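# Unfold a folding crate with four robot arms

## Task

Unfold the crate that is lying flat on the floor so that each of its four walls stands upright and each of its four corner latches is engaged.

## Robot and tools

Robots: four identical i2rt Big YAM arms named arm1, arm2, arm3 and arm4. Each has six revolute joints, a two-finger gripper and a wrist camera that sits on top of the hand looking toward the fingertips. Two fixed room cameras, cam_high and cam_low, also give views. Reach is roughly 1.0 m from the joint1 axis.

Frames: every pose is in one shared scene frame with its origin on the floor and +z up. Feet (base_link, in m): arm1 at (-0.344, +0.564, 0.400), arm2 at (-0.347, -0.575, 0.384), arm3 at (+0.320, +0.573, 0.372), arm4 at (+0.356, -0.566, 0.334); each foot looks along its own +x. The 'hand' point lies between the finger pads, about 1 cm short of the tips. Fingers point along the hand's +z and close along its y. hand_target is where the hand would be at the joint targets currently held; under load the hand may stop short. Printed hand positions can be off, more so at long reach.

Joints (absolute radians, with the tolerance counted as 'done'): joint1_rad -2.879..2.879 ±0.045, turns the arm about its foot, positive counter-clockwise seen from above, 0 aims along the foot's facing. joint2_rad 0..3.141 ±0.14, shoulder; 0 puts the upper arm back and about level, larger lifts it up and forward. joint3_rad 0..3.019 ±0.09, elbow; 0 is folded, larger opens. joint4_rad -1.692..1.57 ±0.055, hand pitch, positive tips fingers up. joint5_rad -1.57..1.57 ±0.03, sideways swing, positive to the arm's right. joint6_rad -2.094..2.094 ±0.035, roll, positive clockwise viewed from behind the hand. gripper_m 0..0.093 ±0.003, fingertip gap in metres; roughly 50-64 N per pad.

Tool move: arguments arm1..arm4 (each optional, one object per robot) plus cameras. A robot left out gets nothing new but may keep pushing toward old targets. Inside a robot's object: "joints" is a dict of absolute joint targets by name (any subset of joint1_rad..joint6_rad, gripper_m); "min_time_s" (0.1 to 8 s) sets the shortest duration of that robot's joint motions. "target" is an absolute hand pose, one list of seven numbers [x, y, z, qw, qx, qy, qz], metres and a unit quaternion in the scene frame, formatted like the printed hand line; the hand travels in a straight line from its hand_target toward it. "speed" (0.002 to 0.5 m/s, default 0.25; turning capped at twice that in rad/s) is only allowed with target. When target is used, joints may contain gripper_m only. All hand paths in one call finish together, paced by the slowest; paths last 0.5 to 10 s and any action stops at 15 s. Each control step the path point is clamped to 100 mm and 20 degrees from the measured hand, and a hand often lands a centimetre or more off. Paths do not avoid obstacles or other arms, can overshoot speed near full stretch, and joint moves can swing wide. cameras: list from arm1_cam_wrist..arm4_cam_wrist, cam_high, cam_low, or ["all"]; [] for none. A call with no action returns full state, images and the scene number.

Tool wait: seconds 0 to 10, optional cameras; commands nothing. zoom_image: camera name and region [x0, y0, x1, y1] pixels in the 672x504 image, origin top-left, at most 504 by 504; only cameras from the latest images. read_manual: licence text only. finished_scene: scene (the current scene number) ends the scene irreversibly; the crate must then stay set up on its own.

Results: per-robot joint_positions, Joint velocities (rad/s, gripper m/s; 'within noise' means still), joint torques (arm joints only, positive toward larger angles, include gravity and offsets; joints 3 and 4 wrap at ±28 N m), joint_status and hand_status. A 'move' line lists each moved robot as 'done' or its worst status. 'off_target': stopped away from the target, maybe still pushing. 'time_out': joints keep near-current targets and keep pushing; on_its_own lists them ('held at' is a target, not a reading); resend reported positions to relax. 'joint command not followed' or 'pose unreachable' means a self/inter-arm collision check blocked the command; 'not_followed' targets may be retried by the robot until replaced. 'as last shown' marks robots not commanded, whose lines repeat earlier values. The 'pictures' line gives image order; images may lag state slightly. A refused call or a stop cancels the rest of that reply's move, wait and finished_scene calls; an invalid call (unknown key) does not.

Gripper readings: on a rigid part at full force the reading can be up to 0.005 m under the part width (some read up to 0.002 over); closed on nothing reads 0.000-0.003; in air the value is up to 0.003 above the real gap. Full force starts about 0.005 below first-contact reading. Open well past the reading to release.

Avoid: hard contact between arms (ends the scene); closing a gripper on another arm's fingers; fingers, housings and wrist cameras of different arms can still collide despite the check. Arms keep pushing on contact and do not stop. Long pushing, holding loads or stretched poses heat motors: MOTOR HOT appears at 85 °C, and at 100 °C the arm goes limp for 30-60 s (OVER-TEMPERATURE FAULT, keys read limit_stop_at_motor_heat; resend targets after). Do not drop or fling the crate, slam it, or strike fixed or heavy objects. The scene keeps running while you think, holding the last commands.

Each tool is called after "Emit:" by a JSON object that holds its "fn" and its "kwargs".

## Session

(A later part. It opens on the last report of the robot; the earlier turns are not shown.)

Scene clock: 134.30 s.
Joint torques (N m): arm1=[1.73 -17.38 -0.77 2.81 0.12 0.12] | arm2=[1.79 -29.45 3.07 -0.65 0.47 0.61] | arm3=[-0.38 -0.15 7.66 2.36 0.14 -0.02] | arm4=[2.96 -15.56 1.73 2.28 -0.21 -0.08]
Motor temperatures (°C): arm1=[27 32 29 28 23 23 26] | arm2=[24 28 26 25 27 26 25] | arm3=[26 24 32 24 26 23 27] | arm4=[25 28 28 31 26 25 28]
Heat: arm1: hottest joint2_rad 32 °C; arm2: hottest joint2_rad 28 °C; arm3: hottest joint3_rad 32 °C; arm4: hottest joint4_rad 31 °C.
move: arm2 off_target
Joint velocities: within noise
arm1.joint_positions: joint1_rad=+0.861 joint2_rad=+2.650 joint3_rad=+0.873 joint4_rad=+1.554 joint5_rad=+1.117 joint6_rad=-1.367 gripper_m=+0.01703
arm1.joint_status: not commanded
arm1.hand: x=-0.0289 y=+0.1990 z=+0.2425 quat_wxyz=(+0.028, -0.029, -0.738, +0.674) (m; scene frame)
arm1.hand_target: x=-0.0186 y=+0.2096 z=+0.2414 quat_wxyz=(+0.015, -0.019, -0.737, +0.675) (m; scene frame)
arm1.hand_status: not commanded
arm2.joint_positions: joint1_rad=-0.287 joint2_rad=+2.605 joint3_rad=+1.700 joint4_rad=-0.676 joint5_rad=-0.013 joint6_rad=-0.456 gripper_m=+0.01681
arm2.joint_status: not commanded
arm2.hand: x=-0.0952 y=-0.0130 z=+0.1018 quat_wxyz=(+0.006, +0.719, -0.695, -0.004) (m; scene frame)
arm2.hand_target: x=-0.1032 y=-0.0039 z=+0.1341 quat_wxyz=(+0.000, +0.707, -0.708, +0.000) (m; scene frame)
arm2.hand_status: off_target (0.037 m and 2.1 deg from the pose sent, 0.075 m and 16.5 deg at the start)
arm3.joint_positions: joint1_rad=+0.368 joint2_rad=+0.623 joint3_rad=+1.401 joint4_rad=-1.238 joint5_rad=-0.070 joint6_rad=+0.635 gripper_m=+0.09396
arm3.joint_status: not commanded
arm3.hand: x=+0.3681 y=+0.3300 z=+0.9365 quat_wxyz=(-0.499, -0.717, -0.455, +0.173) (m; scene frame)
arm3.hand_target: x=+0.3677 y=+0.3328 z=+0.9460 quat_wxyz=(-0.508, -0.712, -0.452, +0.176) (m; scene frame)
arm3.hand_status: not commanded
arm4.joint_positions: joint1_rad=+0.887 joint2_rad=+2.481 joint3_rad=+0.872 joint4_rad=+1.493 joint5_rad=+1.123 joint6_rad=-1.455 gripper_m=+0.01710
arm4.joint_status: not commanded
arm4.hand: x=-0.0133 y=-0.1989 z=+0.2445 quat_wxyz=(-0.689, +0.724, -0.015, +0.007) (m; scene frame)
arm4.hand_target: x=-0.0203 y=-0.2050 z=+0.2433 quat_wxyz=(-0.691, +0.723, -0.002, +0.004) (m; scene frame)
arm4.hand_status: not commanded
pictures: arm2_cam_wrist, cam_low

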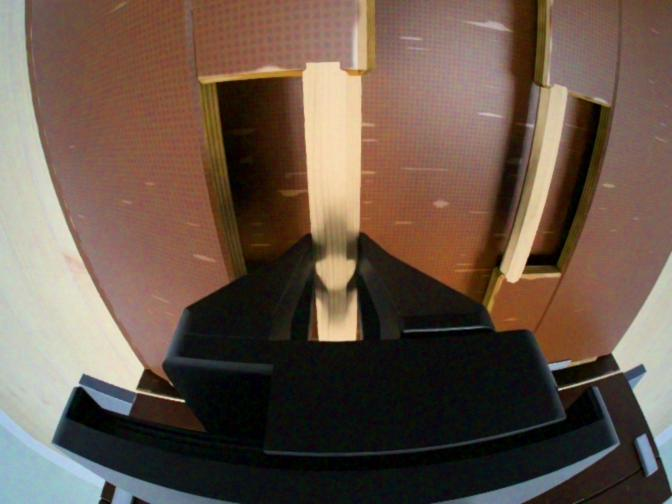

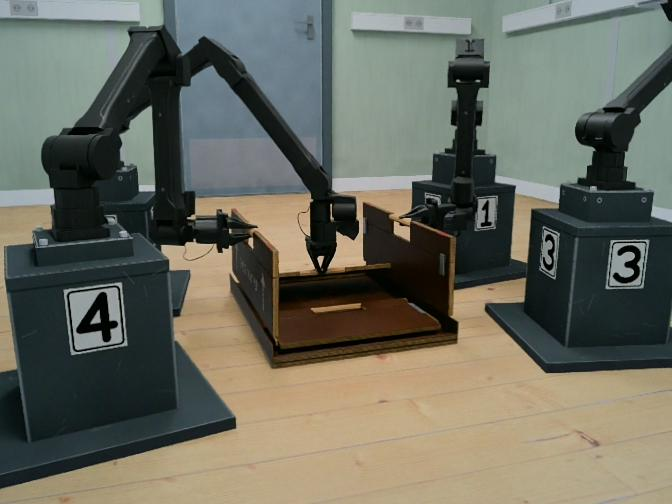

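Emit:
{"fn": "move", "kwargs": {"arm2": {"target":[-0.145,-0.004,0.192,-0.0923,0.701,-0.701,0.0923],"speed":0.12}}}

Emit:
{"fn": "move", "kwargs": {"arm2": {"target":[-0.190,-0.008,0.223,-0.183,0.683,-0.683,0.183],"speed":0.12}, "cameras": ["arm2_cam_wrist","cam_low","cam_high"]}}

Scene clock: 138.20 s.
Joint torques (N m): arm1=[2.37 -17.03 -0.66 2.67 0.09 0.12] | arm2=[2.78 -28.16 3.3 -0.69 -0.02 0.68] | arm3=[-0.91 -0.03 7.82 2.3 0.17 0] | arm4=[2.61 -15.56 1.76 2.17 -0.46 -0.07]
Motor temperatures (°C): arm1=[27 32 29 28 23 23 26] | arm2=[24 28 26 25 27 26 25] | arm3=[26 24 33 24 26 23 27] | arm4=[25 28 28 31 26 25 28]
Heat: arm1: hottest joint2_rad 32 °C; arm2: hottest joint2_rad 28 °C; arm3: hottest joint3_rad 33 °C; arm4: hottest joint4_rad 31 °C.
move: arm2 off_target
Joint velocities: within noise
arm1.joint_positions: joint1_rad=+0.866 joint2_rad=+2.650 joint3_rad=+0.870 joint4_rad=+1.555 joint5_rad=+1.119 joint6_rad=-1.367 gripper_m=+0.01703
arm1.joint_status: not commanded
arm1.hand: x=-0.0285 y=+0.2011 z=+0.2426 quat_wxyz=(+0.028, -0.028, -0.738, +0.674) (m; scene frame)
arm1.hand_target: x=-0.0195 y=+0.2103 z=+0.2411 quat_wxyz=(+0.016, -0.017, -0.738, +0.675) (m; scene frame)
arm1.hand_status: not commanded
arm2.joint_positions: joint1_rad=-0.164 joint2_rad=+2.447 joint3_rad=+1.527 joint4_rad=-0.594 joint5_rad=+0.263 joint6_rad=-0.341 gripper_m=+0.01678
arm2.joint_status: not commanded
arm2.hand: x=-0.1248 y=-0.0143 z=+0.1595 quat_wxyz=(-0.084, +0.712, -0.689, +0.105) (m; scene frame)
arm2.hand_target: x=-0.1423 y=-0.0043 z=+0.1900 quat_wxyz=(-0.093, +0.701, -0.700, +0.096) (m; scene frame)
arm2.hand_status: off_target (0.040 m and 2.6 deg from the pose sent, 0.103 m and 16.0 deg at the start)
arm3: as last shown
arm4.joint_positions: joint1_rad=+0.893 joint2_rad=+2.481 joint3_rad=+0.872 joint4_rad=+1.496 joint5_rad=+1.131 joint6_rad=-1.457 gripper_m=+0.01710
arm4.joint_status: not commanded
arm4.hand: x=-0.0143 y=-0.2012 z=+0.2451 quat_wxyz=(-0.690, +0.724, -0.016, +0.007) (m; scene frame)
arm4.hand_target: x=-0.0210 y=-0.2053 z=+0.2437 quat_wxyz=(-0.691, +0.722, -0.003, +0.003) (m; scene frame)
arm4.hand_status: not commanded
pictures: none

Scene clock: 139.87 s.
Joint torques (N m): arm1=[2.08 -17.85 -0.65 2.52 0.06 0.13] | arm2=[3.72 -26.05 3.66 -0.64 -0.02 0.79] | arm3=[-0.62 0.09 7.9 2.36 0.11 0.01] | arm4=[2.61 -15.62 1.8 2.13 -0.48 -0.07]
Motor temperatures (°C): arm1=[27 32 29 28 23 23 26] | arm2=[24 28 26 25 27 26 25] | arm3=[26 24 33 24 26 23 27] | arm4=[25 28 28 31 26 25 28]
Heat: arm1: hottest joint2_rad 32 °C; arm2: hottest joint2_rad 28 °C; arm3: hottest joint3_rad 33 °C; arm4: hottest joint4_rad 31 °C.
move: arm2 off_target
Joint velocities: within noise
arm1.joint_positions: joint1_rad=+0.867 joint2_rad=+2.650 joint3_rad=+0.868 joint4_rad=+1.555 joint5_rad=+1.119 joint6_rad=-1.367 gripper_m=+0.01703
arm1.joint_status: not commanded
arm1.hand: x=-0.0285 y=+0.2019 z=+0.2425 quat_wxyz=(+0.028, -0.027, -0.738, +0.673) (m; scene frame)
arm1.hand_target: x=-0.0197 y=+0.2108 z=+0.2409 quat_wxyz=(+0.016, -0.016, -0.738, +0.674) (m; scene frame)
arm1.hand_status: not commanded
arm2.joint_positions: joint1_rad=-0.029 joint2_rad=+2.368 joint3_rad=+1.432 joint4_rad=-0.570 joint5_rad=+0.528 joint6_rad=-0.213 gripper_m=+0.01678
arm2.joint_status: not commanded
arm2.hand: x=-0.1637 y=-0.0162 z=+0.1998 quat_wxyz=(-0.173, +0.692, -0.672, +0.198) (m; scene frame)
arm2.hand_target: x=-0.1887 y=-0.0084 z=+0.2215 quat_wxyz=(-0.183, +0.684, -0.682, +0.184) (m; scene frame)
arm2.hand_status: off_target (0.036 m and 2.6 deg from the pose sent, 0.091 m and 14.9 deg at the start)
arm3: as last shown
arm4.joint_positions: joint1_rad=+0.893 joint2_rad=+2.481 joint3_rad=+0.871 joint4_rad=+1.497 joint5_rad=+1.131 joint6_rad=-1.457 gripper_m=+0.01710
arm4.joint_status: not commanded
arm4.hand: x=-0.0138 y=-0.2014 z=+0.2451 quat_wxyz=(-0.690, +0.724, -0.016, +0.007) (m; scene frame)
arm4.hand_target: x=-0.0205 y=-0.2051 z=+0.2437 quat_wxyz=(-0.691, +0.723, -0.003, +0.003) (m; scene frame)
arm4.hand_status: not commanded
pictures: arm2_cam_wrist, cam_high, cam_low

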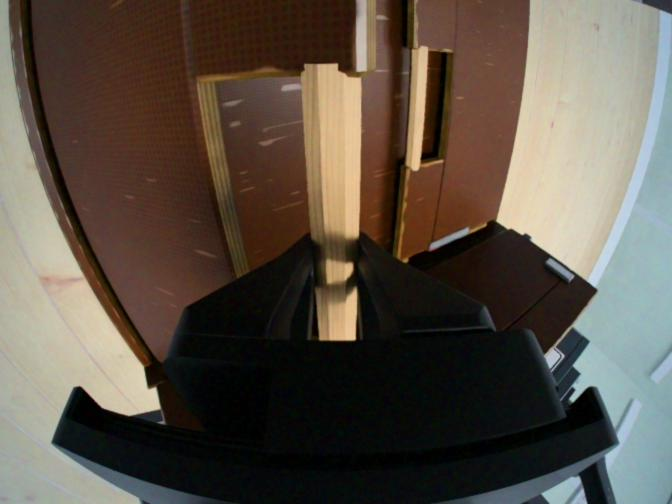

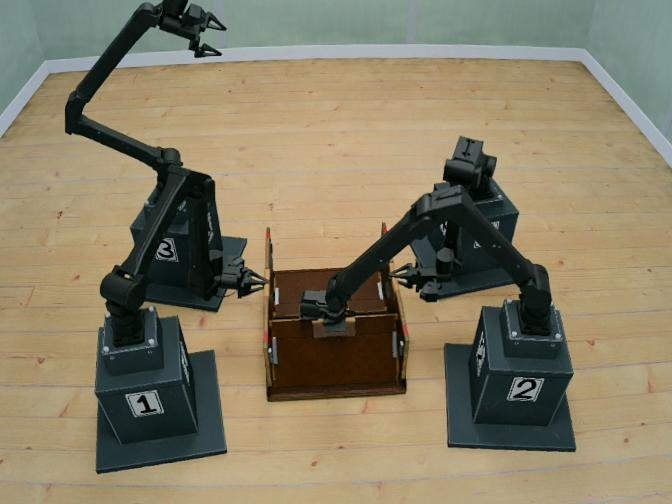

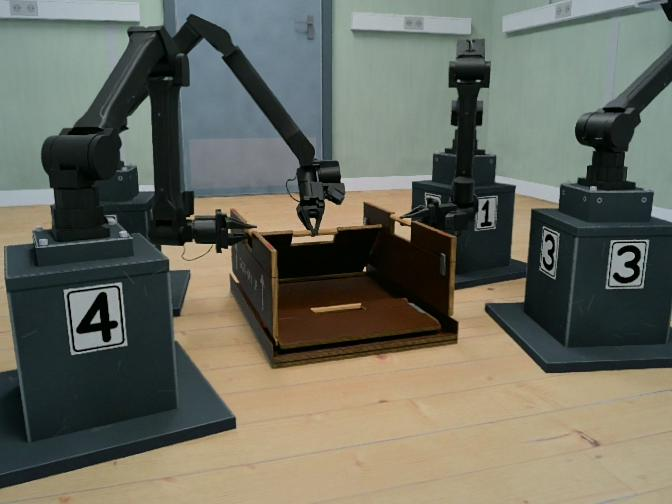

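Emit:
{"fn": "move", "kwargs": {"arm2": {"target":[-0.245,-0.01,0.248,-0.25,0.661,-0.661,0.25],"speed":0.12}}}

Emit:
{"fn": "move", "kwargs": {"arm2": {"target":[-0.29,-0.012,0.255,-0.31,0.636,-0.636,0.31],"speed":0.12}, "cameras": ["arm2_cam_wrist","cam_low","cam_high"]}}

Emit:
{"fn": "zoom_image", "kwargs": {"camera": "cam_high", "region": [230, 220, 430, 420]}}

Emit:
{"fn": "zoom_image", "kwargs": {"camera": "cam_low", "region": [210, 180, 480, 390]}}

Scene clock: 143.70 s.
Joint torques (N m): arm1=[1.96 -17.14 -0.7 2.59 0.01 0.16] | arm2=[4.48 -24.94 4.42 -0.95 -0.53 0.88] | arm3=[-0.44 0.15 7.84 2.3 0.15 -0.01] | arm4=[2.55 -15.62 1.8 2.1 -0.48 -0.06]
Motor temperatures (°C): arm1=[27 32 29 28 23 23 26] | arm2=[24 28 26 25 27 26 25] | arm3=[26 24 33 24 26 23 27] | arm4=[25 28 27 31 26 25 28]
Heat: arm1: hottest joint2_rad 32 °C; arm2: hottest joint2_rad 28 °C; arm3: hottest joint3_rad 33 °C; arm4: hottest joint4_rad 31 °C.
move: arm2 off_target
Joint velocities: within noise
arm1, arm3, arm4: as last shown
arm1.hand_target: x=-0.0199 y=+0.2107 z=+0.2409 quat_wxyz=(+0.016, -0.016, -0.738, +0.674) (m; scene frame)
arm2.joint_positions: joint1_rad=+0.107 joint2_rad=+2.348 joint3_rad=+1.418 joint4_rad=-0.654 joint5_rad=+0.746 joint6_rad=-0.045 gripper_m=+0.01678
arm2.joint_status: not commanded
arm2.hand: x=-0.2116 y=-0.0171 z=+0.2296 quat_wxyz=(-0.244, +0.665, -0.651, +0.271) (m; scene frame)
arm2.hand_target: x=-0.2435 y=-0.0089 z=+0.2476 quat_wxyz=(-0.252, +0.662, -0.661, +0.249) (m; scene frame)
arm2.hand_status: off_target (0.039 m and 2.8 deg from the pose sent, 0.095 m and 11.3 deg at the start)
arm4.hand_target: x=-0.0204 y=-0.2050 z=+0.2437 quat_wxyz=(-0.691, +0.723, -0.003, +0.004) (m; scene frame)
pictures: none

Scene clock: 145.33 s.
Joint torques (N m): arm1=[2.2 -17.32 -0.77 2.58 0.06 0.09] | arm2=[5.07 -23.47 5.14 -1.37 -0.01 0.84] | arm3=[-0.56 0.26 7.8 2.3 0.11 0.01] | arm4=[2.55 -15.62 1.8 2.1 -0.49 -0.06]
Motor temperatures (°C): arm1=[27 32 29 28 23 23 26] | arm2=[24 28 26 25 27 26 25] | arm3=[26 24 33 24 26 23 27] | arm4=[25 29 27 31 26 25 28]
Heat: arm1: hottest joint2_rad 32 °C; arm2: hottest joint2_rad 28 °C; arm3: hottest joint3_rad 33 °C; arm4: hottest joint4_rad 31 °C.
move: arm2 off_target
Joint velocities: within noise
arm1, arm3: as last shown
arm1.hand_target: x=-0.0199 y=+0.2106 z=+0.2409 quat_wxyz=(+0.016, -0.016, -0.738, +0.674) (m; scene frame)
arm2.joint_positions: joint1_rad=+0.218 joint2_rad=+2.383 joint3_rad=+1.467 joint4_rad=-0.814 joint5_rad=+0.907 joint6_rad=+0.148 gripper_m=+0.01680
arm2.joint_status: not commanded
arm2.hand: x=-0.2539 y=-0.0182 z=+0.2444 quat_wxyz=(-0.298, +0.637, -0.631, +0.327) (m; scene frame)
arm2.hand_target: x=-0.2879 y=-0.0124 z=+0.2545 quat_wxyz=(-0.310, +0.637, -0.635, +0.309) (m; scene frame)
arm2.hand_status: off_target (0.038 m and 2.5 deg from the pose sent, 0.083 m and 9.6 deg at the start)
arm4.joint_positions: joint1_rad=+0.895 joint2_rad=+2.481 joint3_rad=+0.871 joint4_rad=+1.497 joint5_rad=+1.131 joint6_rad=-1.457 gripper_m=+0.01710
arm4.joint_status: not commanded
arm4.hand: x=-0.0143 y=-0.2020 z=+0.2451 quat_wxyz=(-0.690, +0.724, -0.016, +0.007) (m; scene frame)
arm4.hand_target: x=-0.0209 y=-0.2055 z=+0.2436 quat_wxyz=(-0.691, +0.723, -0.002, +0.003) (m; scene frame)
arm4.hand_status: not commanded
pictures: arm2_cam_wrist, cam_high, cam_low

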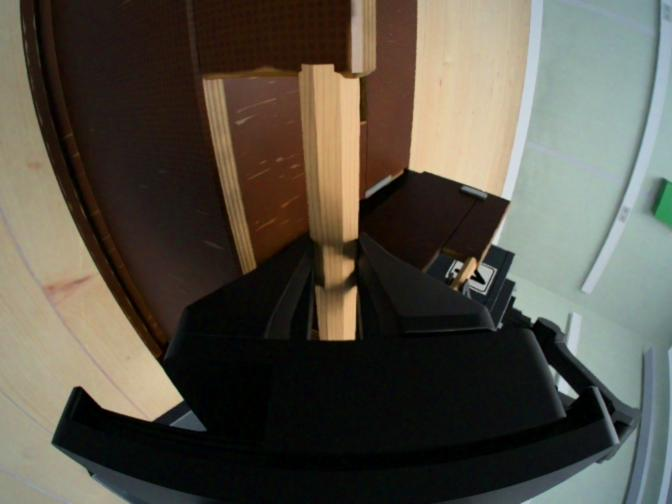

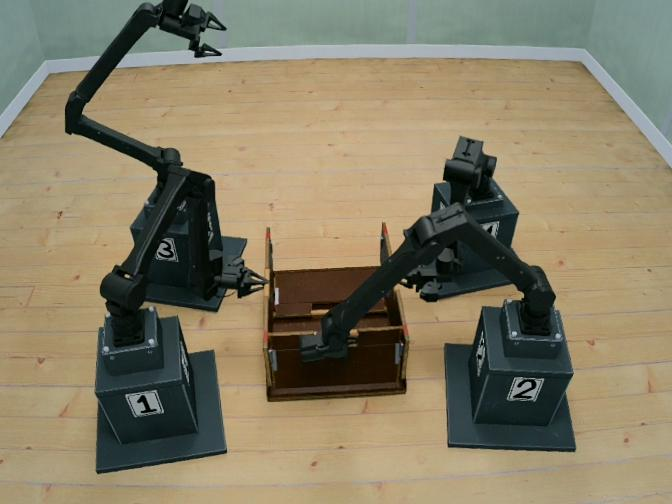

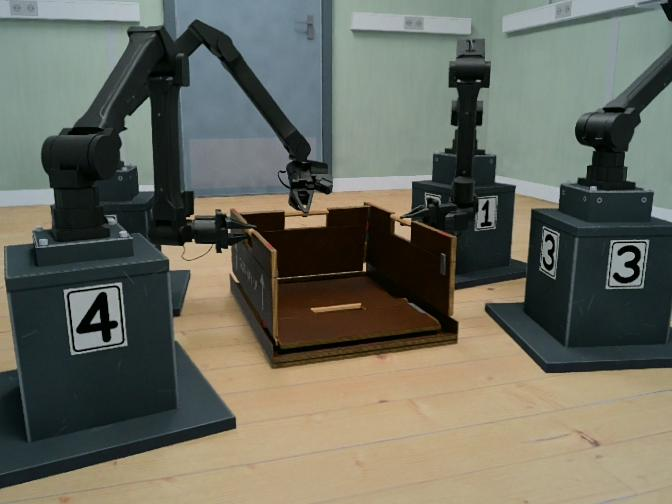

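Scaled by 2.520 from the camera's 672x504 image, which has a finer 960x720 frame.

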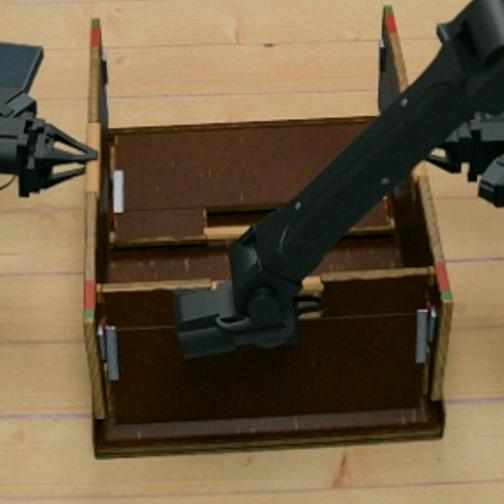

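Scaled by 1.867 from the camera's 672x504 image, which has a finer 960x720 frame.

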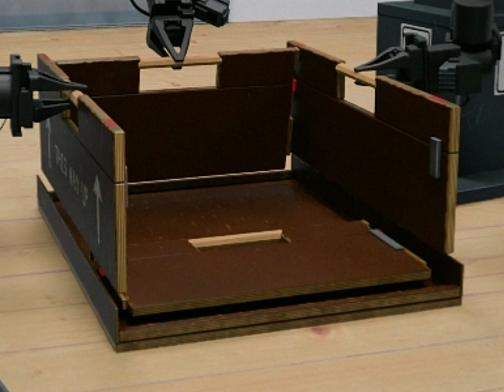

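Emit:
{"fn": "move", "kwargs": {"arm2": {"target":[-0.315,-0.012,0.255,-0.33,0.625,-0.625,0.33],"speed":0.1}, "cameras": ["cam_high"]}}

Emit:
{"fn": "move", "kwargs": {"arm2": {"target":[-0.335,-0.012,0.253,-0.354,0.612,-0.612,0.354],"speed":0.1}, "cameras": ["arm2_cam_wrist","cam_low","cam_high"]}}

Emit:
{"fn": "zoom_image", "kwargs": {"camera": "cam_high", "region": [230, 220, 430, 420]}}

Emit:
{"fn": "zoom_image", "kwargs": {"camera": "cam_low", "region": [210, 180, 480, 390]}}

Scene clock: 148.93 s.
Joint torques (N m): arm1=[1.49 -17.32 -0.84 2.55 0.05 0.13] | arm2=[4.89 -23.12 5.44 -1.07 -0.38 0.72] | arm3=[-0.91 -0.03 7.82 2.26 0.12 0.01] | arm4=[2.55 -15.62 1.8 2.1 -0.49 -0.06]
Motor temperatures (°C): arm1=[27 32 29 28 23 23 26] | arm2=[24 29 26 25 27 26 25] | arm3=[26 24 33 24 26 23 27] | arm4=[25 29 27 31 26 25 28]
Heat: arm1: hottest joint2_rad 32 °C; arm2: hottest joint2_rad 29 °C; arm3: hottest joint3_rad 33 °C; arm4: hottest joint4_rad 31 °C.
move: arm2 off_target
Joint velocities: within noise
arm1, arm3, arm4: as last shown
arm2.joint_positions: joint1_rad=+0.277 joint2_rad=+2.418 joint3_rad=+1.516 joint4_rad=-0.936 joint5_rad=+0.966 joint6_rad=+0.274 gripper_m=+0.01681
arm2.joint_status: not commanded
arm2.hand: x=-0.2806 y=-0.0185 z=+0.2482 quat_wxyz=(-0.321, +0.625, -0.620, +0.350) (m; scene frame)
arm2.hand_target: x=-0.3146 y=-0.0120 z=+0.2547 quat_wxyz=(-0.331, +0.626, -0.624, +0.329) (m; scene frame)
arm2.hand_status: off_target (0.036 m and 2.6 deg from the pose sent, 0.062 m and 4.0 deg at the start)
pictures: cam_high

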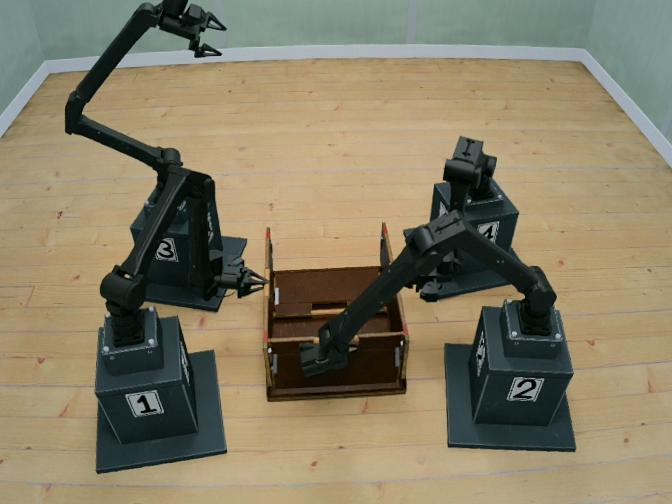

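Scene clock: 150.27 s.
Joint torques (N m): arm1=[1.9 -17.03 -0.72 2.54 0.04 0.17] | arm2=[4.95 -22.83 5.78 -1.06 -0.53 0.66] | arm3=[-0.38 -0.21 7.82 2.24 0.1 0.01] | arm4=[2.55 -15.56 1.8 2.1 -0.5 -0.06]
Motor temperatures (°C): arm1=[27 32 29 28 23 23 26] | arm2=[24 29 26 25 27 26 26] | arm3=[26 24 33 24 26 23 27] | arm4=[25 29 27 31 26 25 28]
Heat: arm1: hottest joint2_rad 32 °C; arm2: hottest joint2_rad 29 °C; arm3: hottest joint3_rad 33 °C; arm4: hottest joint4_rad 31 °C.
move: arm2 off_target
Joint velocities: within noise
arm1.joint_positions: joint1_rad=+0.867 joint2_rad=+2.650 joint3_rad=+0.868 joint4_rad=+1.555 joint5_rad=+1.120 joint6_rad=-1.367 gripper_m=+0.01703
arm1.joint_status: not commanded
arm1.hand: x=-0.0288 y=+0.2019 z=+0.2425 quat_wxyz=(+0.028, -0.027, -0.738, +0.673) (m; scene frame)
arm1.hand_target: x=-0.0202 y=+0.2106 z=+0.2409 quat_wxyz=(+0.017, -0.017, -0.738, +0.674) (m; scene frame)
arm1.hand_status: not commanded
arm2.joint_positions: joint1_rad=+0.322 joint2_rad=+2.467 joint3_rad=+1.576 joint4_rad=-1.068 joint5_rad=+1.025 joint6_rad=+0.400 gripper_m=+0.01682
arm2.joint_status: not commanded
arm2.hand: x=-0.2991 y=-0.0189 z=+0.2492 quat_wxyz=(-0.345, +0.610, -0.606, +0.376) (m; scene frame)
arm2.hand_target: x=-0.3340 y=-0.0128 z=+0.2532 quat_wxyz=(-0.354, +0.614, -0.611, +0.353) (m; scene frame)
arm2.hand_status: off_target (0.037 m and 2.8 deg from the pose sent, 0.055 m and 4.1 deg at the start)
arm3: as last shown
arm4.joint_positions: joint1_rad=+0.895 joint2_rad=+2.481 joint3_rad=+0.871 joint4_rad=+1.497 joint5_rad=+1.133 joint6_rad=-1.457 gripper_m=+0.01710
arm4.joint_status: not commanded
arm4.hand: x=-0.0141 y=-0.2020 z=+0.2451 quat_wxyz=(-0.690, +0.724, -0.016, +0.007) (m; scene frame)
arm4.hand_target: x=-0.0206 y=-0.2055 z=+0.2437 quat_wxyz=(-0.691, +0.723, -0.003, +0.004) (m; scene frame)
arm4.hand_status: not commanded
pictures: arm2_cam_wrist, cam_high, cam_low

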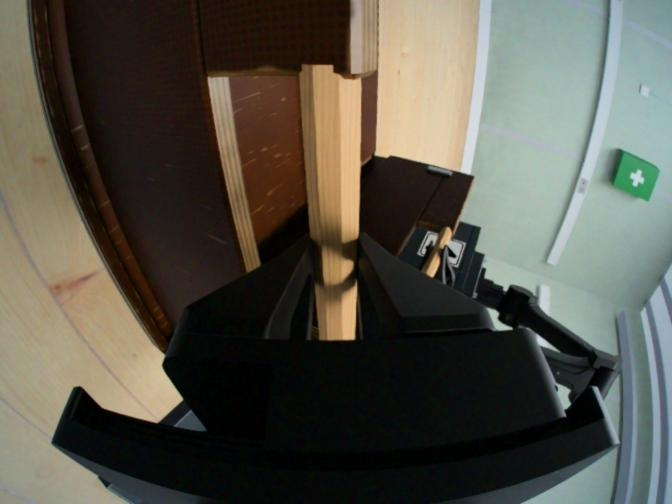

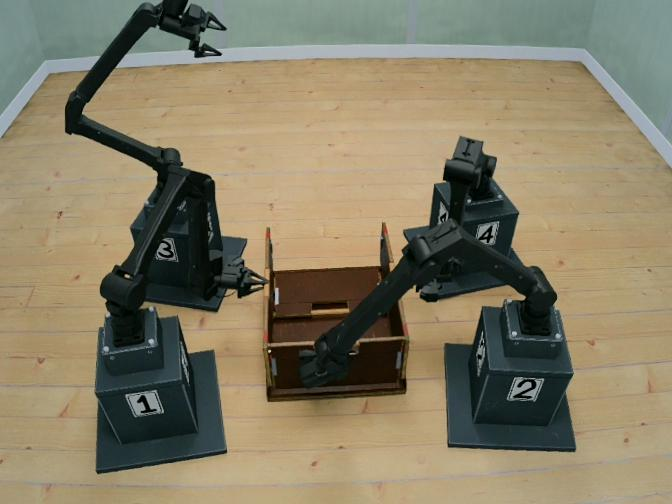

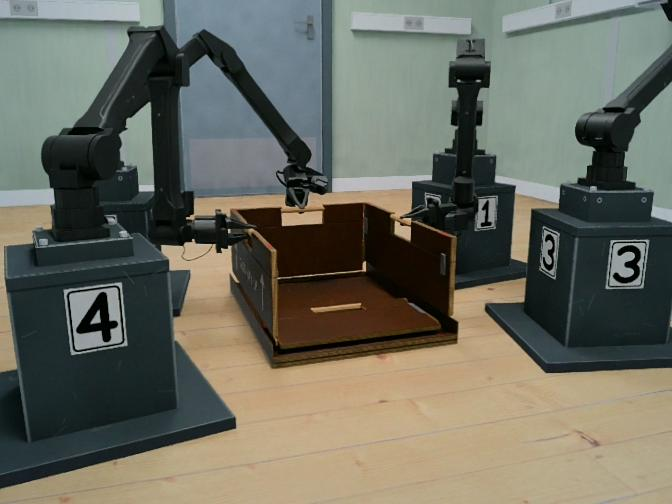

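Scaled by 2.520 from the camera's 672x504 image, which has a finer 960x720 frame.

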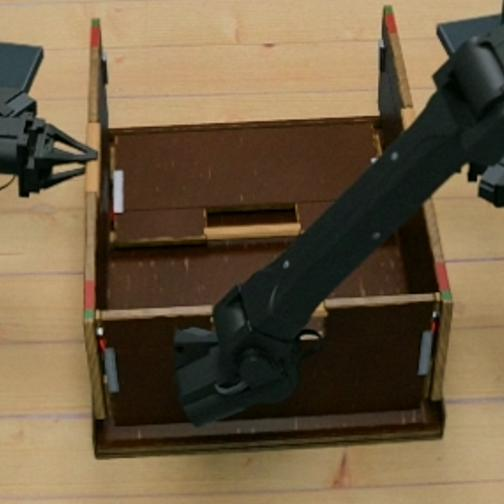

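Scaled by 1.867 from the camera's 672x504 image, which has a finer 960x720 frame.

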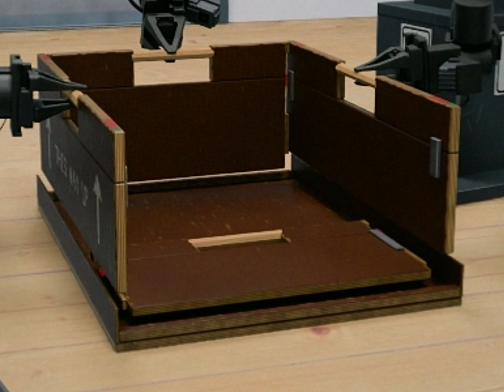

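Emit:
{"fn": "move", "kwargs": {"arm2": {"target":[-0.36,-0.012,0.25,-0.37,0.602,-0.602,0.37],"speed":0.08}}}

Emit:
{"fn": "move", "kwargs": {"arm2": {"target":[-0.385,-0.012,0.248,-0.383,0.594,-0.594,0.383],"speed":0.08}, "cameras": ["arm2_cam_wrist","cam_low","cam_high"]}}

Emit:
{"fn": "zoom_image", "kwargs": {"camera": "cam_high", "region": [250, 320, 420, 420]}}

Emit:
{"fn": "zoom_image", "kwargs": {"camera": "cam_low", "region": [210, 180, 480, 390]}}

Scene clock: 153.37 s.
Joint torques (N m): arm1=[1.67 -17.32 -0.9 2.61 0.02 0.13] | arm2=[8.35 -22.48 6.02 -1.22 -0.38 0.91] | arm3=[-0.79 0.26 7.75 2.32 0.12 0] | arm4=[2.55 -15.56 1.8 2.1 -0.5 -0.06]
Motor temperatures (°C): arm1=[27 32 29 28 23 23 26] | arm2=[24 29 26 25 27 26 26] | arm3=[26 24 33 24 26 23 27] | arm4=[25 29 27 31 26 25 28]
Heat: arm1: hottest joint2_rad 32 °C; arm2: hottest joint2_rad 29 °C; arm3: hottest joint3_rad 33 °C; arm4: hottest joint4_rad 31 °C.
move: arm2 off_target
Joint velocities: within noise
arm1, arm3, arm4: as last shown
arm2.joint_positions: joint1_rad=+0.327 joint2_rad=+2.512 joint3_rad=+1.641 joint4_rad=-1.193 joint5_rad=+1.047 joint6_rad=+0.498 gripper_m=+0.01681
arm2.joint_status: not commanded
arm2.hand: x=-0.2998 y=-0.0186 z=+0.2490 quat_wxyz=(-0.348, +0.594, -0.606, +0.398) (m; scene frame)
arm2.hand_target: x=-0.3571 y=-0.0143 z=+0.2498 quat_wxyz=(-0.370, +0.604, -0.602, +0.368) (m; scene frame)
arm2.hand_status: off_target (0.061 m and 4.2 deg from the pose sent, 0.061 m and 3.2 deg at the start)
pictures: none

Scene clock: 154.77 s.
Joint torques (N m): arm1=[2.02 -17.55 -0.68 2.5 0.02 0.14] | arm2=[12.04 -22.53 5.72 -1.39 -0.78 0.94] | arm3=[-0.73 0.03 7.99 2.32 0.12 0.04] | arm4=[2.55 -15.62 1.8 2.11 -0.5 -0.06]
Motor temperatures (°C): arm1=[27 32 29 28 23 23 26] | arm2=[24 29 26 25 27 27 26] | arm3=[26 24 33 24 26 23 27] | arm4=[25 29 27 31 26 25 28]
Heat: arm1: hottest joint2_rad 32 °C; arm2: hottest joint2_rad 29 °C; arm3: hottest joint3_rad 33 °C; arm4: hottest joint4_rad 31 °C.
move: arm2 off_target
Joint velocities: within noise
arm1, arm4: as last shown
arm2.joint_positions: joint1_rad=+0.331 joint2_rad=+2.558 joint3_rad=+1.705 joint4_rad=-1.318 joint5_rad=+1.067 joint6_rad=+0.602 gripper_m=+0.01680
arm2.joint_status: not commanded
arm2.hand: x=-0.3006 y=-0.0184 z=+0.2490 quat_wxyz=(-0.354, +0.577, -0.605, +0.419) (m; scene frame)
arm2.hand_target: x=-0.3790 y=-0.0162 z=+0.2479 quat_wxyz=(-0.382, +0.597, -0.594, +0.381) (m; scene frame)
arm2.hand_status: off_target (0.085 m and 5.8 deg from the pose sent, 0.085 m and 4.5 deg at the start)
arm3.joint_positions: joint1_rad=+0.368 joint2_rad=+0.623 joint3_rad=+1.401 joint4_rad=-1.238 joint5_rad=-0.070 joint6_rad=+0.635 gripper_m=+0.09396
arm3.joint_status: not commanded
arm3.hand: x=+0.3681 y=+0.3300 z=+0.9365 quat_wxyz=(-0.499, -0.717, -0.455, +0.173) (m; scene frame)
arm3.hand_target: x=+0.3677 y=+0.3328 z=+0.9460 quat_wxyz=(-0.508, -0.712, -0.452, +0.176) (m; scene frame)
arm3.hand_status: not commanded
pictures: arm2_cam_wrist, cam_high, cam_low

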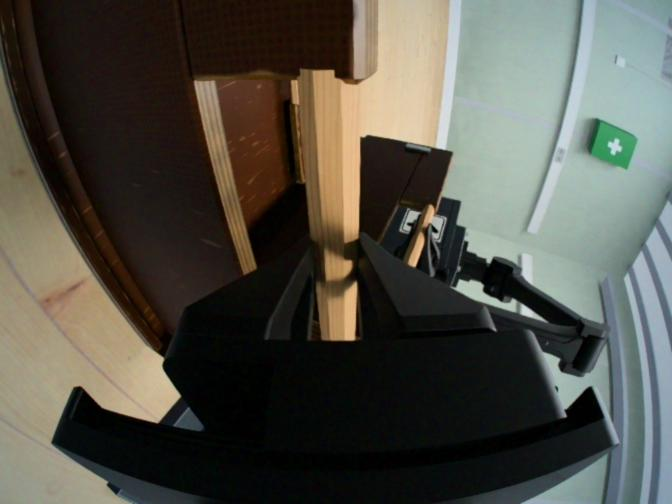

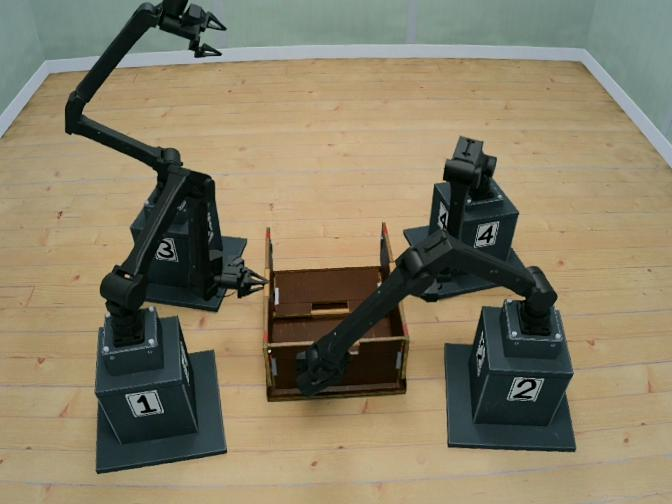

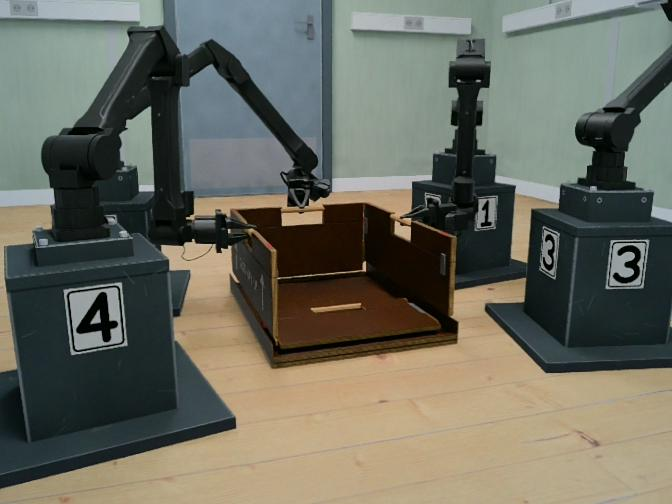

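Scaled by 2.965 from the camera's 672x504 image, which has a finer 960x720 frame.

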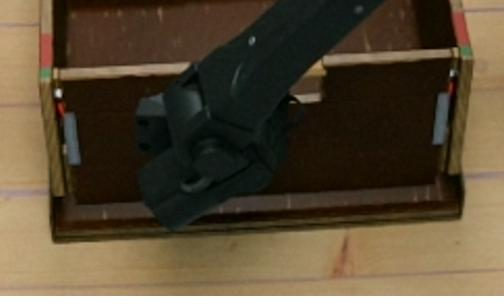

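Scaled by 1.867 from the camera's 672x504 image, which has a finer 960x720 frame.

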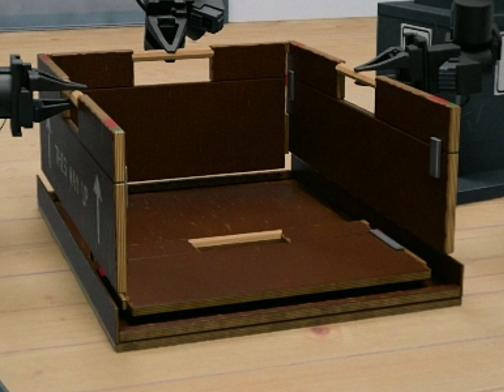

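Emit:
{"fn": "zoom_image", "kwargs": {"camera": "cam_high", "region": [255, 330, 305, 380]}}

Emit:
{"fn": "zoom_image", "kwargs": {"camera": "cam_high", "region": [370, 320, 420, 370]}}

Emit:
{"fn": "zoom_image", "kwargs": {"camera": "cam_low", "region": [350, 190, 400, 240]}}

Scaled by 10.080 from the camera's 672x504 image, which has a finer 960x720 frame.

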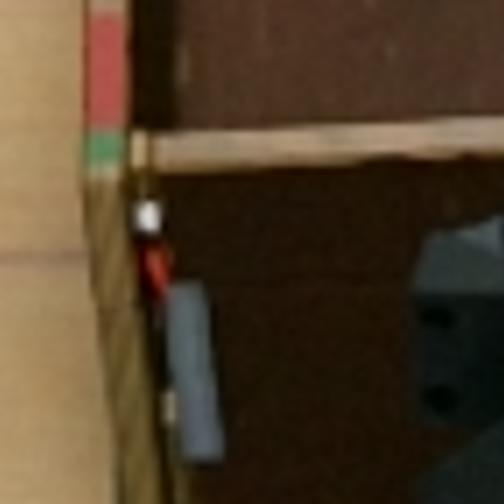

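Scaled by 10.080 from the camera's 672x504 image, which has a finer 960x720 frame.

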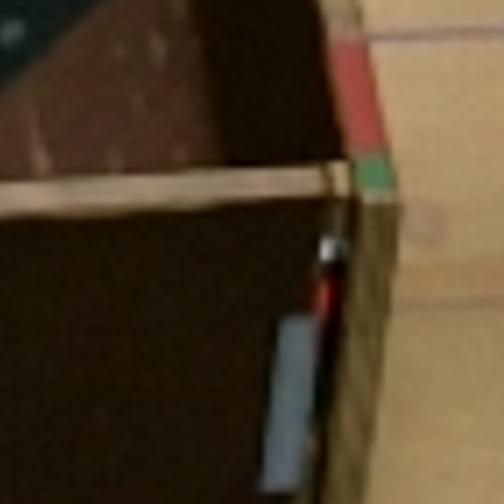

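Scaled by 10.080 from the camera's 672x504 image, which has a finer 960x720 frame.

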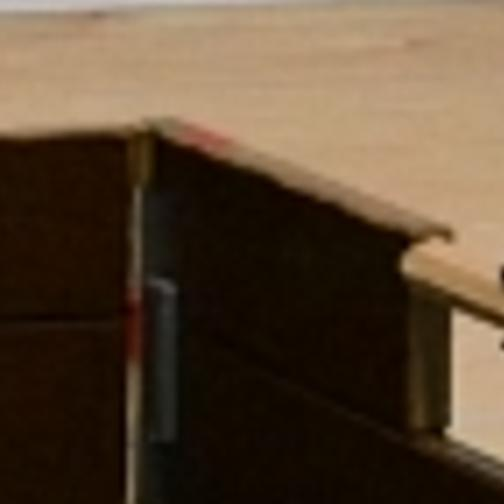

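Emit:
{"fn": "move", "kwargs": {"arm3": {"target":[-0.03,0.08,0.40,0,0,1,0],"speed":0.4,"joints":{"gripper_m":0.04}}, "cameras": ["arm3_cam_wrist","cam_high"]}}

Scene clock: 163.60 s.
Joint torques (N m): arm1=[2.26 -16.91 -0.87 2.36 0.01 0.13] | arm2=[12.04 -22.77 5.81 -1.28 -0.77 0.94] | arm3=[0.56 -16.21 9.74 0.35 0.18 -0.06] | arm4=[2.55 -15.62 1.8 2.11 -0.5 -0.06]
Motor temperatures (°C): arm1=[27 32 29 28 23 23 26] | arm2=[24 30 26 25 28 27 26] | arm3=[26 24 33 24 26 23 27] | arm4=[25 29 27 31 26 25 28]
Heat: arm1: hottest joint2_rad 32 °C; arm2: hottest joint2_rad 30 °C; arm3: hottest joint3_rad 33 °C; arm4: hottest joint4_rad 31 °C.
move: arm3 off_target
Joint velocities: within noise
arm1, arm2, arm4: as last shown
arm3.joint_positions: joint1_rad=-0.399 joint2_rad=+2.024 joint3_rad=+1.572 joint4_rad=-1.150 joint5_rad=+0.026 joint6_rad=-2.079 gripper_m=+0.04012
arm3.joint_status: all done
arm3.hand: x=-0.0206 y=+0.0988 z=+0.3970 quat_wxyz=(+0.001, -0.053, -0.998, -0.021) (m; scene frame)
arm3.hand_target: x=-0.0253 y=+0.0809 z=+0.3966 quat_wxyz=(+0.009, -0.042, -0.999, -0.012) (m; scene frame)
arm3.hand_status: off_target (0.021 m and 6.5 deg from the pose sent, 0.713 m and 125.9 deg at the start; a joint's target at an end of its range on 32 of 113 steps)
pictures: arm3_cam_wrist, cam_high

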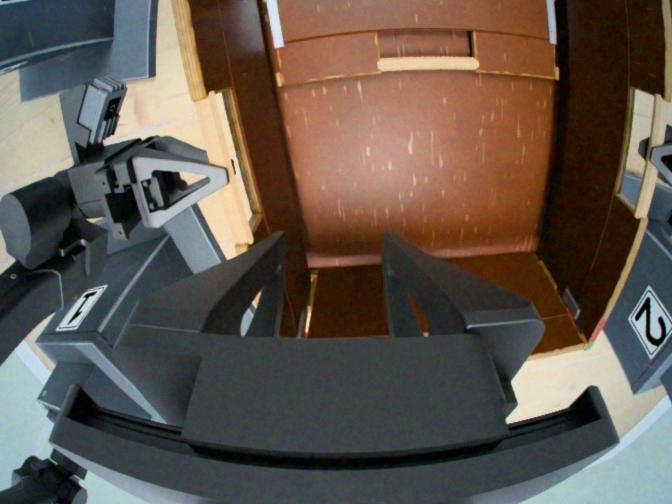

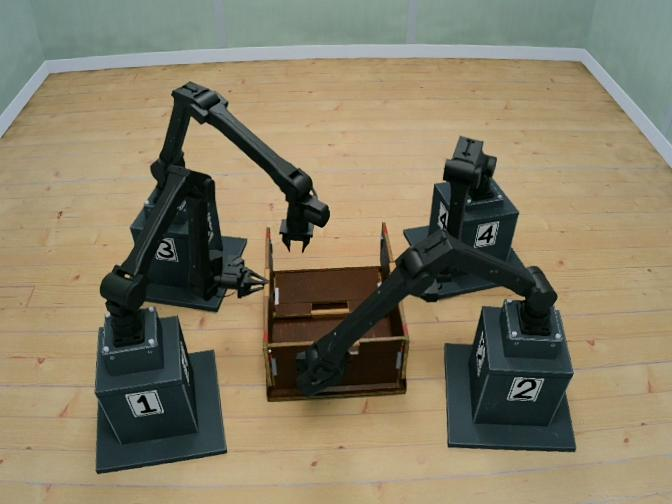

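Emit:
{"fn": "zoom_image", "kwargs": {"camera": "arm3_cam_wrist", "region": [530, 220, 670, 370]}}

Emit:
{"fn": "zoom_image", "kwargs": {"camera": "arm3_cam_wrist", "region": [220, 180, 360, 350]}}

Scaled by 3.360 from the camera's 672x504 image, which has a finer 960x720 frame.

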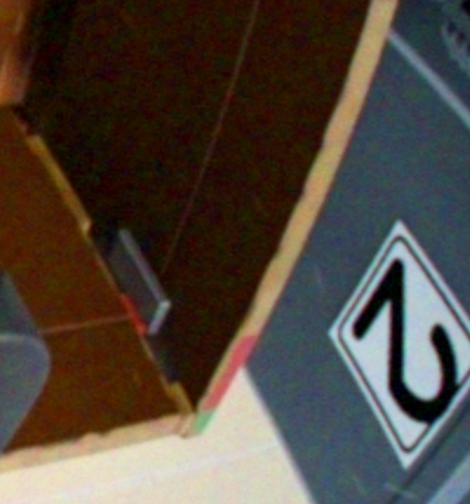

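Scaled by 2.965 from the camera's 672x504 image, which has a finer 960x720 frame.

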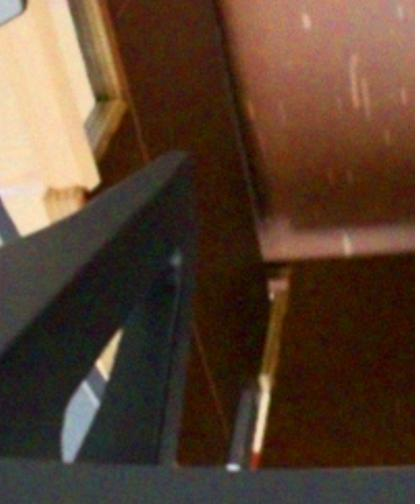

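Emit:
{"fn": "move", "kwargs": {"arm2": {"target":[-0.27,-0.016,0.249,-0.37,0.602,-0.602,0.37],"speed":0.08}, "cameras": ["arm2_cam_wrist","cam_high"]}}

Emit:
{"fn": "zoom_image", "kwargs": {"camera": "cam_high", "region": [250, 320, 420, 420]}}

Scene clock: 169.10 s.
Joint torques (N m): arm1=[2.02 -17.38 -0.68 2.61 0 0.13] | arm2=[-3.6 -22.95 4.05 0.79 -0.01 -0.13] | arm3=[0.67 -16.44 9.83 0.28 0.17 -0.06] | arm4=[2.49 -15.62 1.8 2.11 -0.5 -0.06]
Motor temperatures (°C): arm1=[27 32 29 28 23 23 26] | arm2=[24 30 26 25 28 27 26] | arm3=[26 24 33 24 26 23 27] | arm4=[25 29 27 31 26 25 28]
Heat: arm1: hottest joint2_rad 32 °C; arm2: hottest joint2_rad 30 °C; arm3: hottest joint3_rad 33 °C; arm4: hottest joint4_rad 31 °C.
move: arm2 off_target
Joint velocities: within noise
arm1, arm4: as last shown
arm2.joint_positions: joint1_rad=+0.328 joint2_rad=+2.455 joint3_rad=+1.518 joint4_rad=-0.949 joint5_rad=+1.097 joint6_rad=+0.327 gripper_m=+0.01679
arm2.joint_status: not commanded
arm2.hand: x=-0.2963 y=-0.0189 z=+0.2489 quat_wxyz=(-0.379, +0.616, -0.581, +0.374) (m; scene frame)
arm2.hand_target: x=-0.2763 y=-0.0171 z=+0.2502 quat_wxyz=(-0.371, +0.605, -0.598, +0.371) (m; scene frame)
arm2.hand_status: off_target (0.026 m and 3.1 deg from the pose sent, 0.031 m and 6.6 deg at the start)
arm3.joint_positions: joint1_rad=-0.408 joint2_rad=+2.024 joint3_rad=+1.572 joint4_rad=-1.150 joint5_rad=+0.026 joint6_rad=-2.079 gripper_m=+0.04012
arm3.joint_status: not commanded
arm3.hand: x=-0.0250 y=+0.1020 z=+0.3970 quat_wxyz=(+0.001, -0.057, -0.998, -0.021) (m; scene frame)
arm3.hand_target: x=-0.0298 y=+0.0840 z=+0.3966 quat_wxyz=(+0.008, -0.047, -0.999, -0.012) (m; scene frame)
arm3.hand_status: not commanded
pictures: arm2_cam_wrist, cam_high

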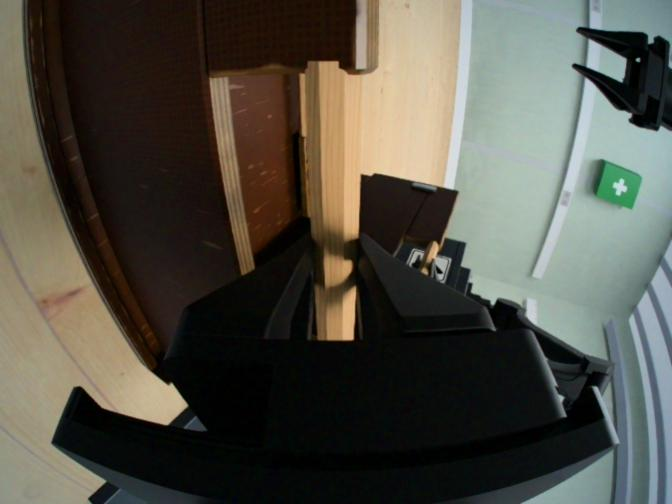

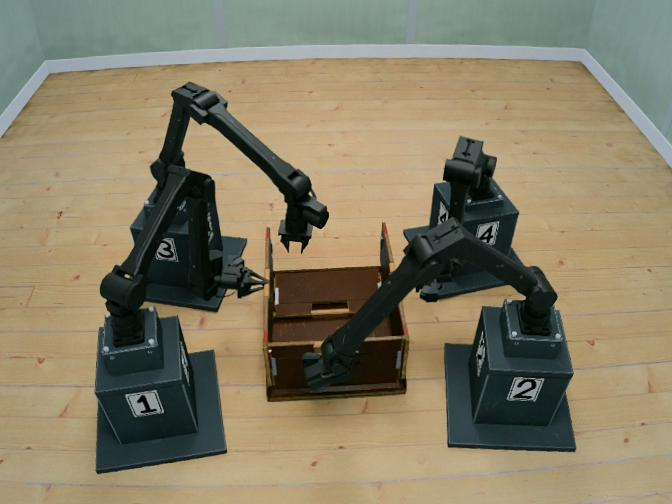

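Scaled by 2.965 from the camera's 672x504 image, which has a finer 960x720 frame.

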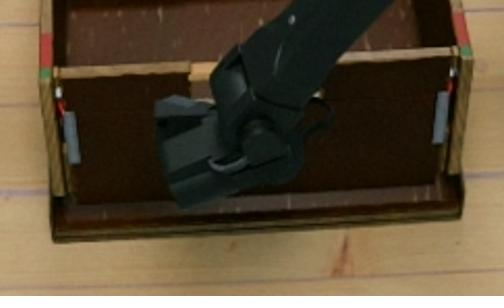

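Emit:
{"fn": "move", "kwargs": {"arm2": {"target":[-0.225,-0.016,0.246,-0.36,0.61,-0.61,0.36],"speed":0.08}, "cameras": ["cam_high"]}}

Emit:
{"fn": "zoom_image", "kwargs": {"camera": "cam_high", "region": [250, 320, 420, 420]}}

Scene clock: 171.63 s.
Joint torques (N m): arm1=[2.08 -17.2 -0.65 2.67 0.02 0.11] | arm2=[-10.81 -21.3 4.72 1.36 0.22 -0.36] | arm3=[0.91 -16.5 9.8 0.24 0.19 -0.08] | arm4=[2.55 -15.62 1.8 2.11 -0.5 -0.06]
Motor temperatures (°C): arm1=[27 32 28 28 23 23 26] | arm2=[24 30 26 25 28 27 26] | arm3=[26 25 33 24 26 23 27] | arm4=[25 30 27 31 26 25 28]
Heat: arm1: hottest joint2_rad 32 °C; arm2: hottest joint2_rad 30 °C; arm3: hottest joint3_rad 33 °C; arm4: hottest joint4_rad 31 °C.
move: arm2 off_target
Joint velocities: within noise
arm1, arm3, arm4: as last shown
arm2.joint_positions: joint1_rad=+0.320 joint2_rad=+2.400 joint3_rad=+1.426 joint4_rad=-0.755 joint5_rad=+1.062 joint6_rad=+0.179 gripper_m=+0.01679
arm2.joint_status: not commanded
arm2.hand: x=-0.2949 y=-0.0197 z=+0.2480 quat_wxyz=(-0.377, +0.638, -0.578, +0.343) (m; scene frame)
arm2.hand_target: x=-0.2303 y=-0.0224 z=+0.2453 quat_wxyz=(-0.357, +0.608, -0.613, +0.357) (m; scene frame)
arm2.hand_status: off_target (0.070 m and 5.6 deg from the pose sent, 0.071 m and 4.3 deg at the start)
pictures: cam_high

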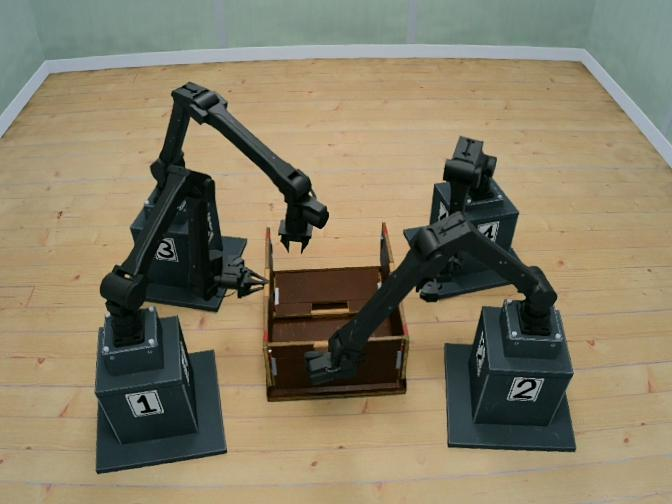

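Scaled by 2.965 from the camera's 672x504 image, which has a finer 960x720 frame.

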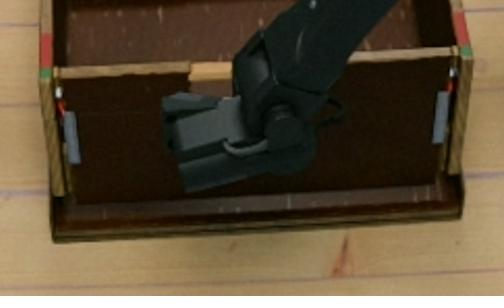

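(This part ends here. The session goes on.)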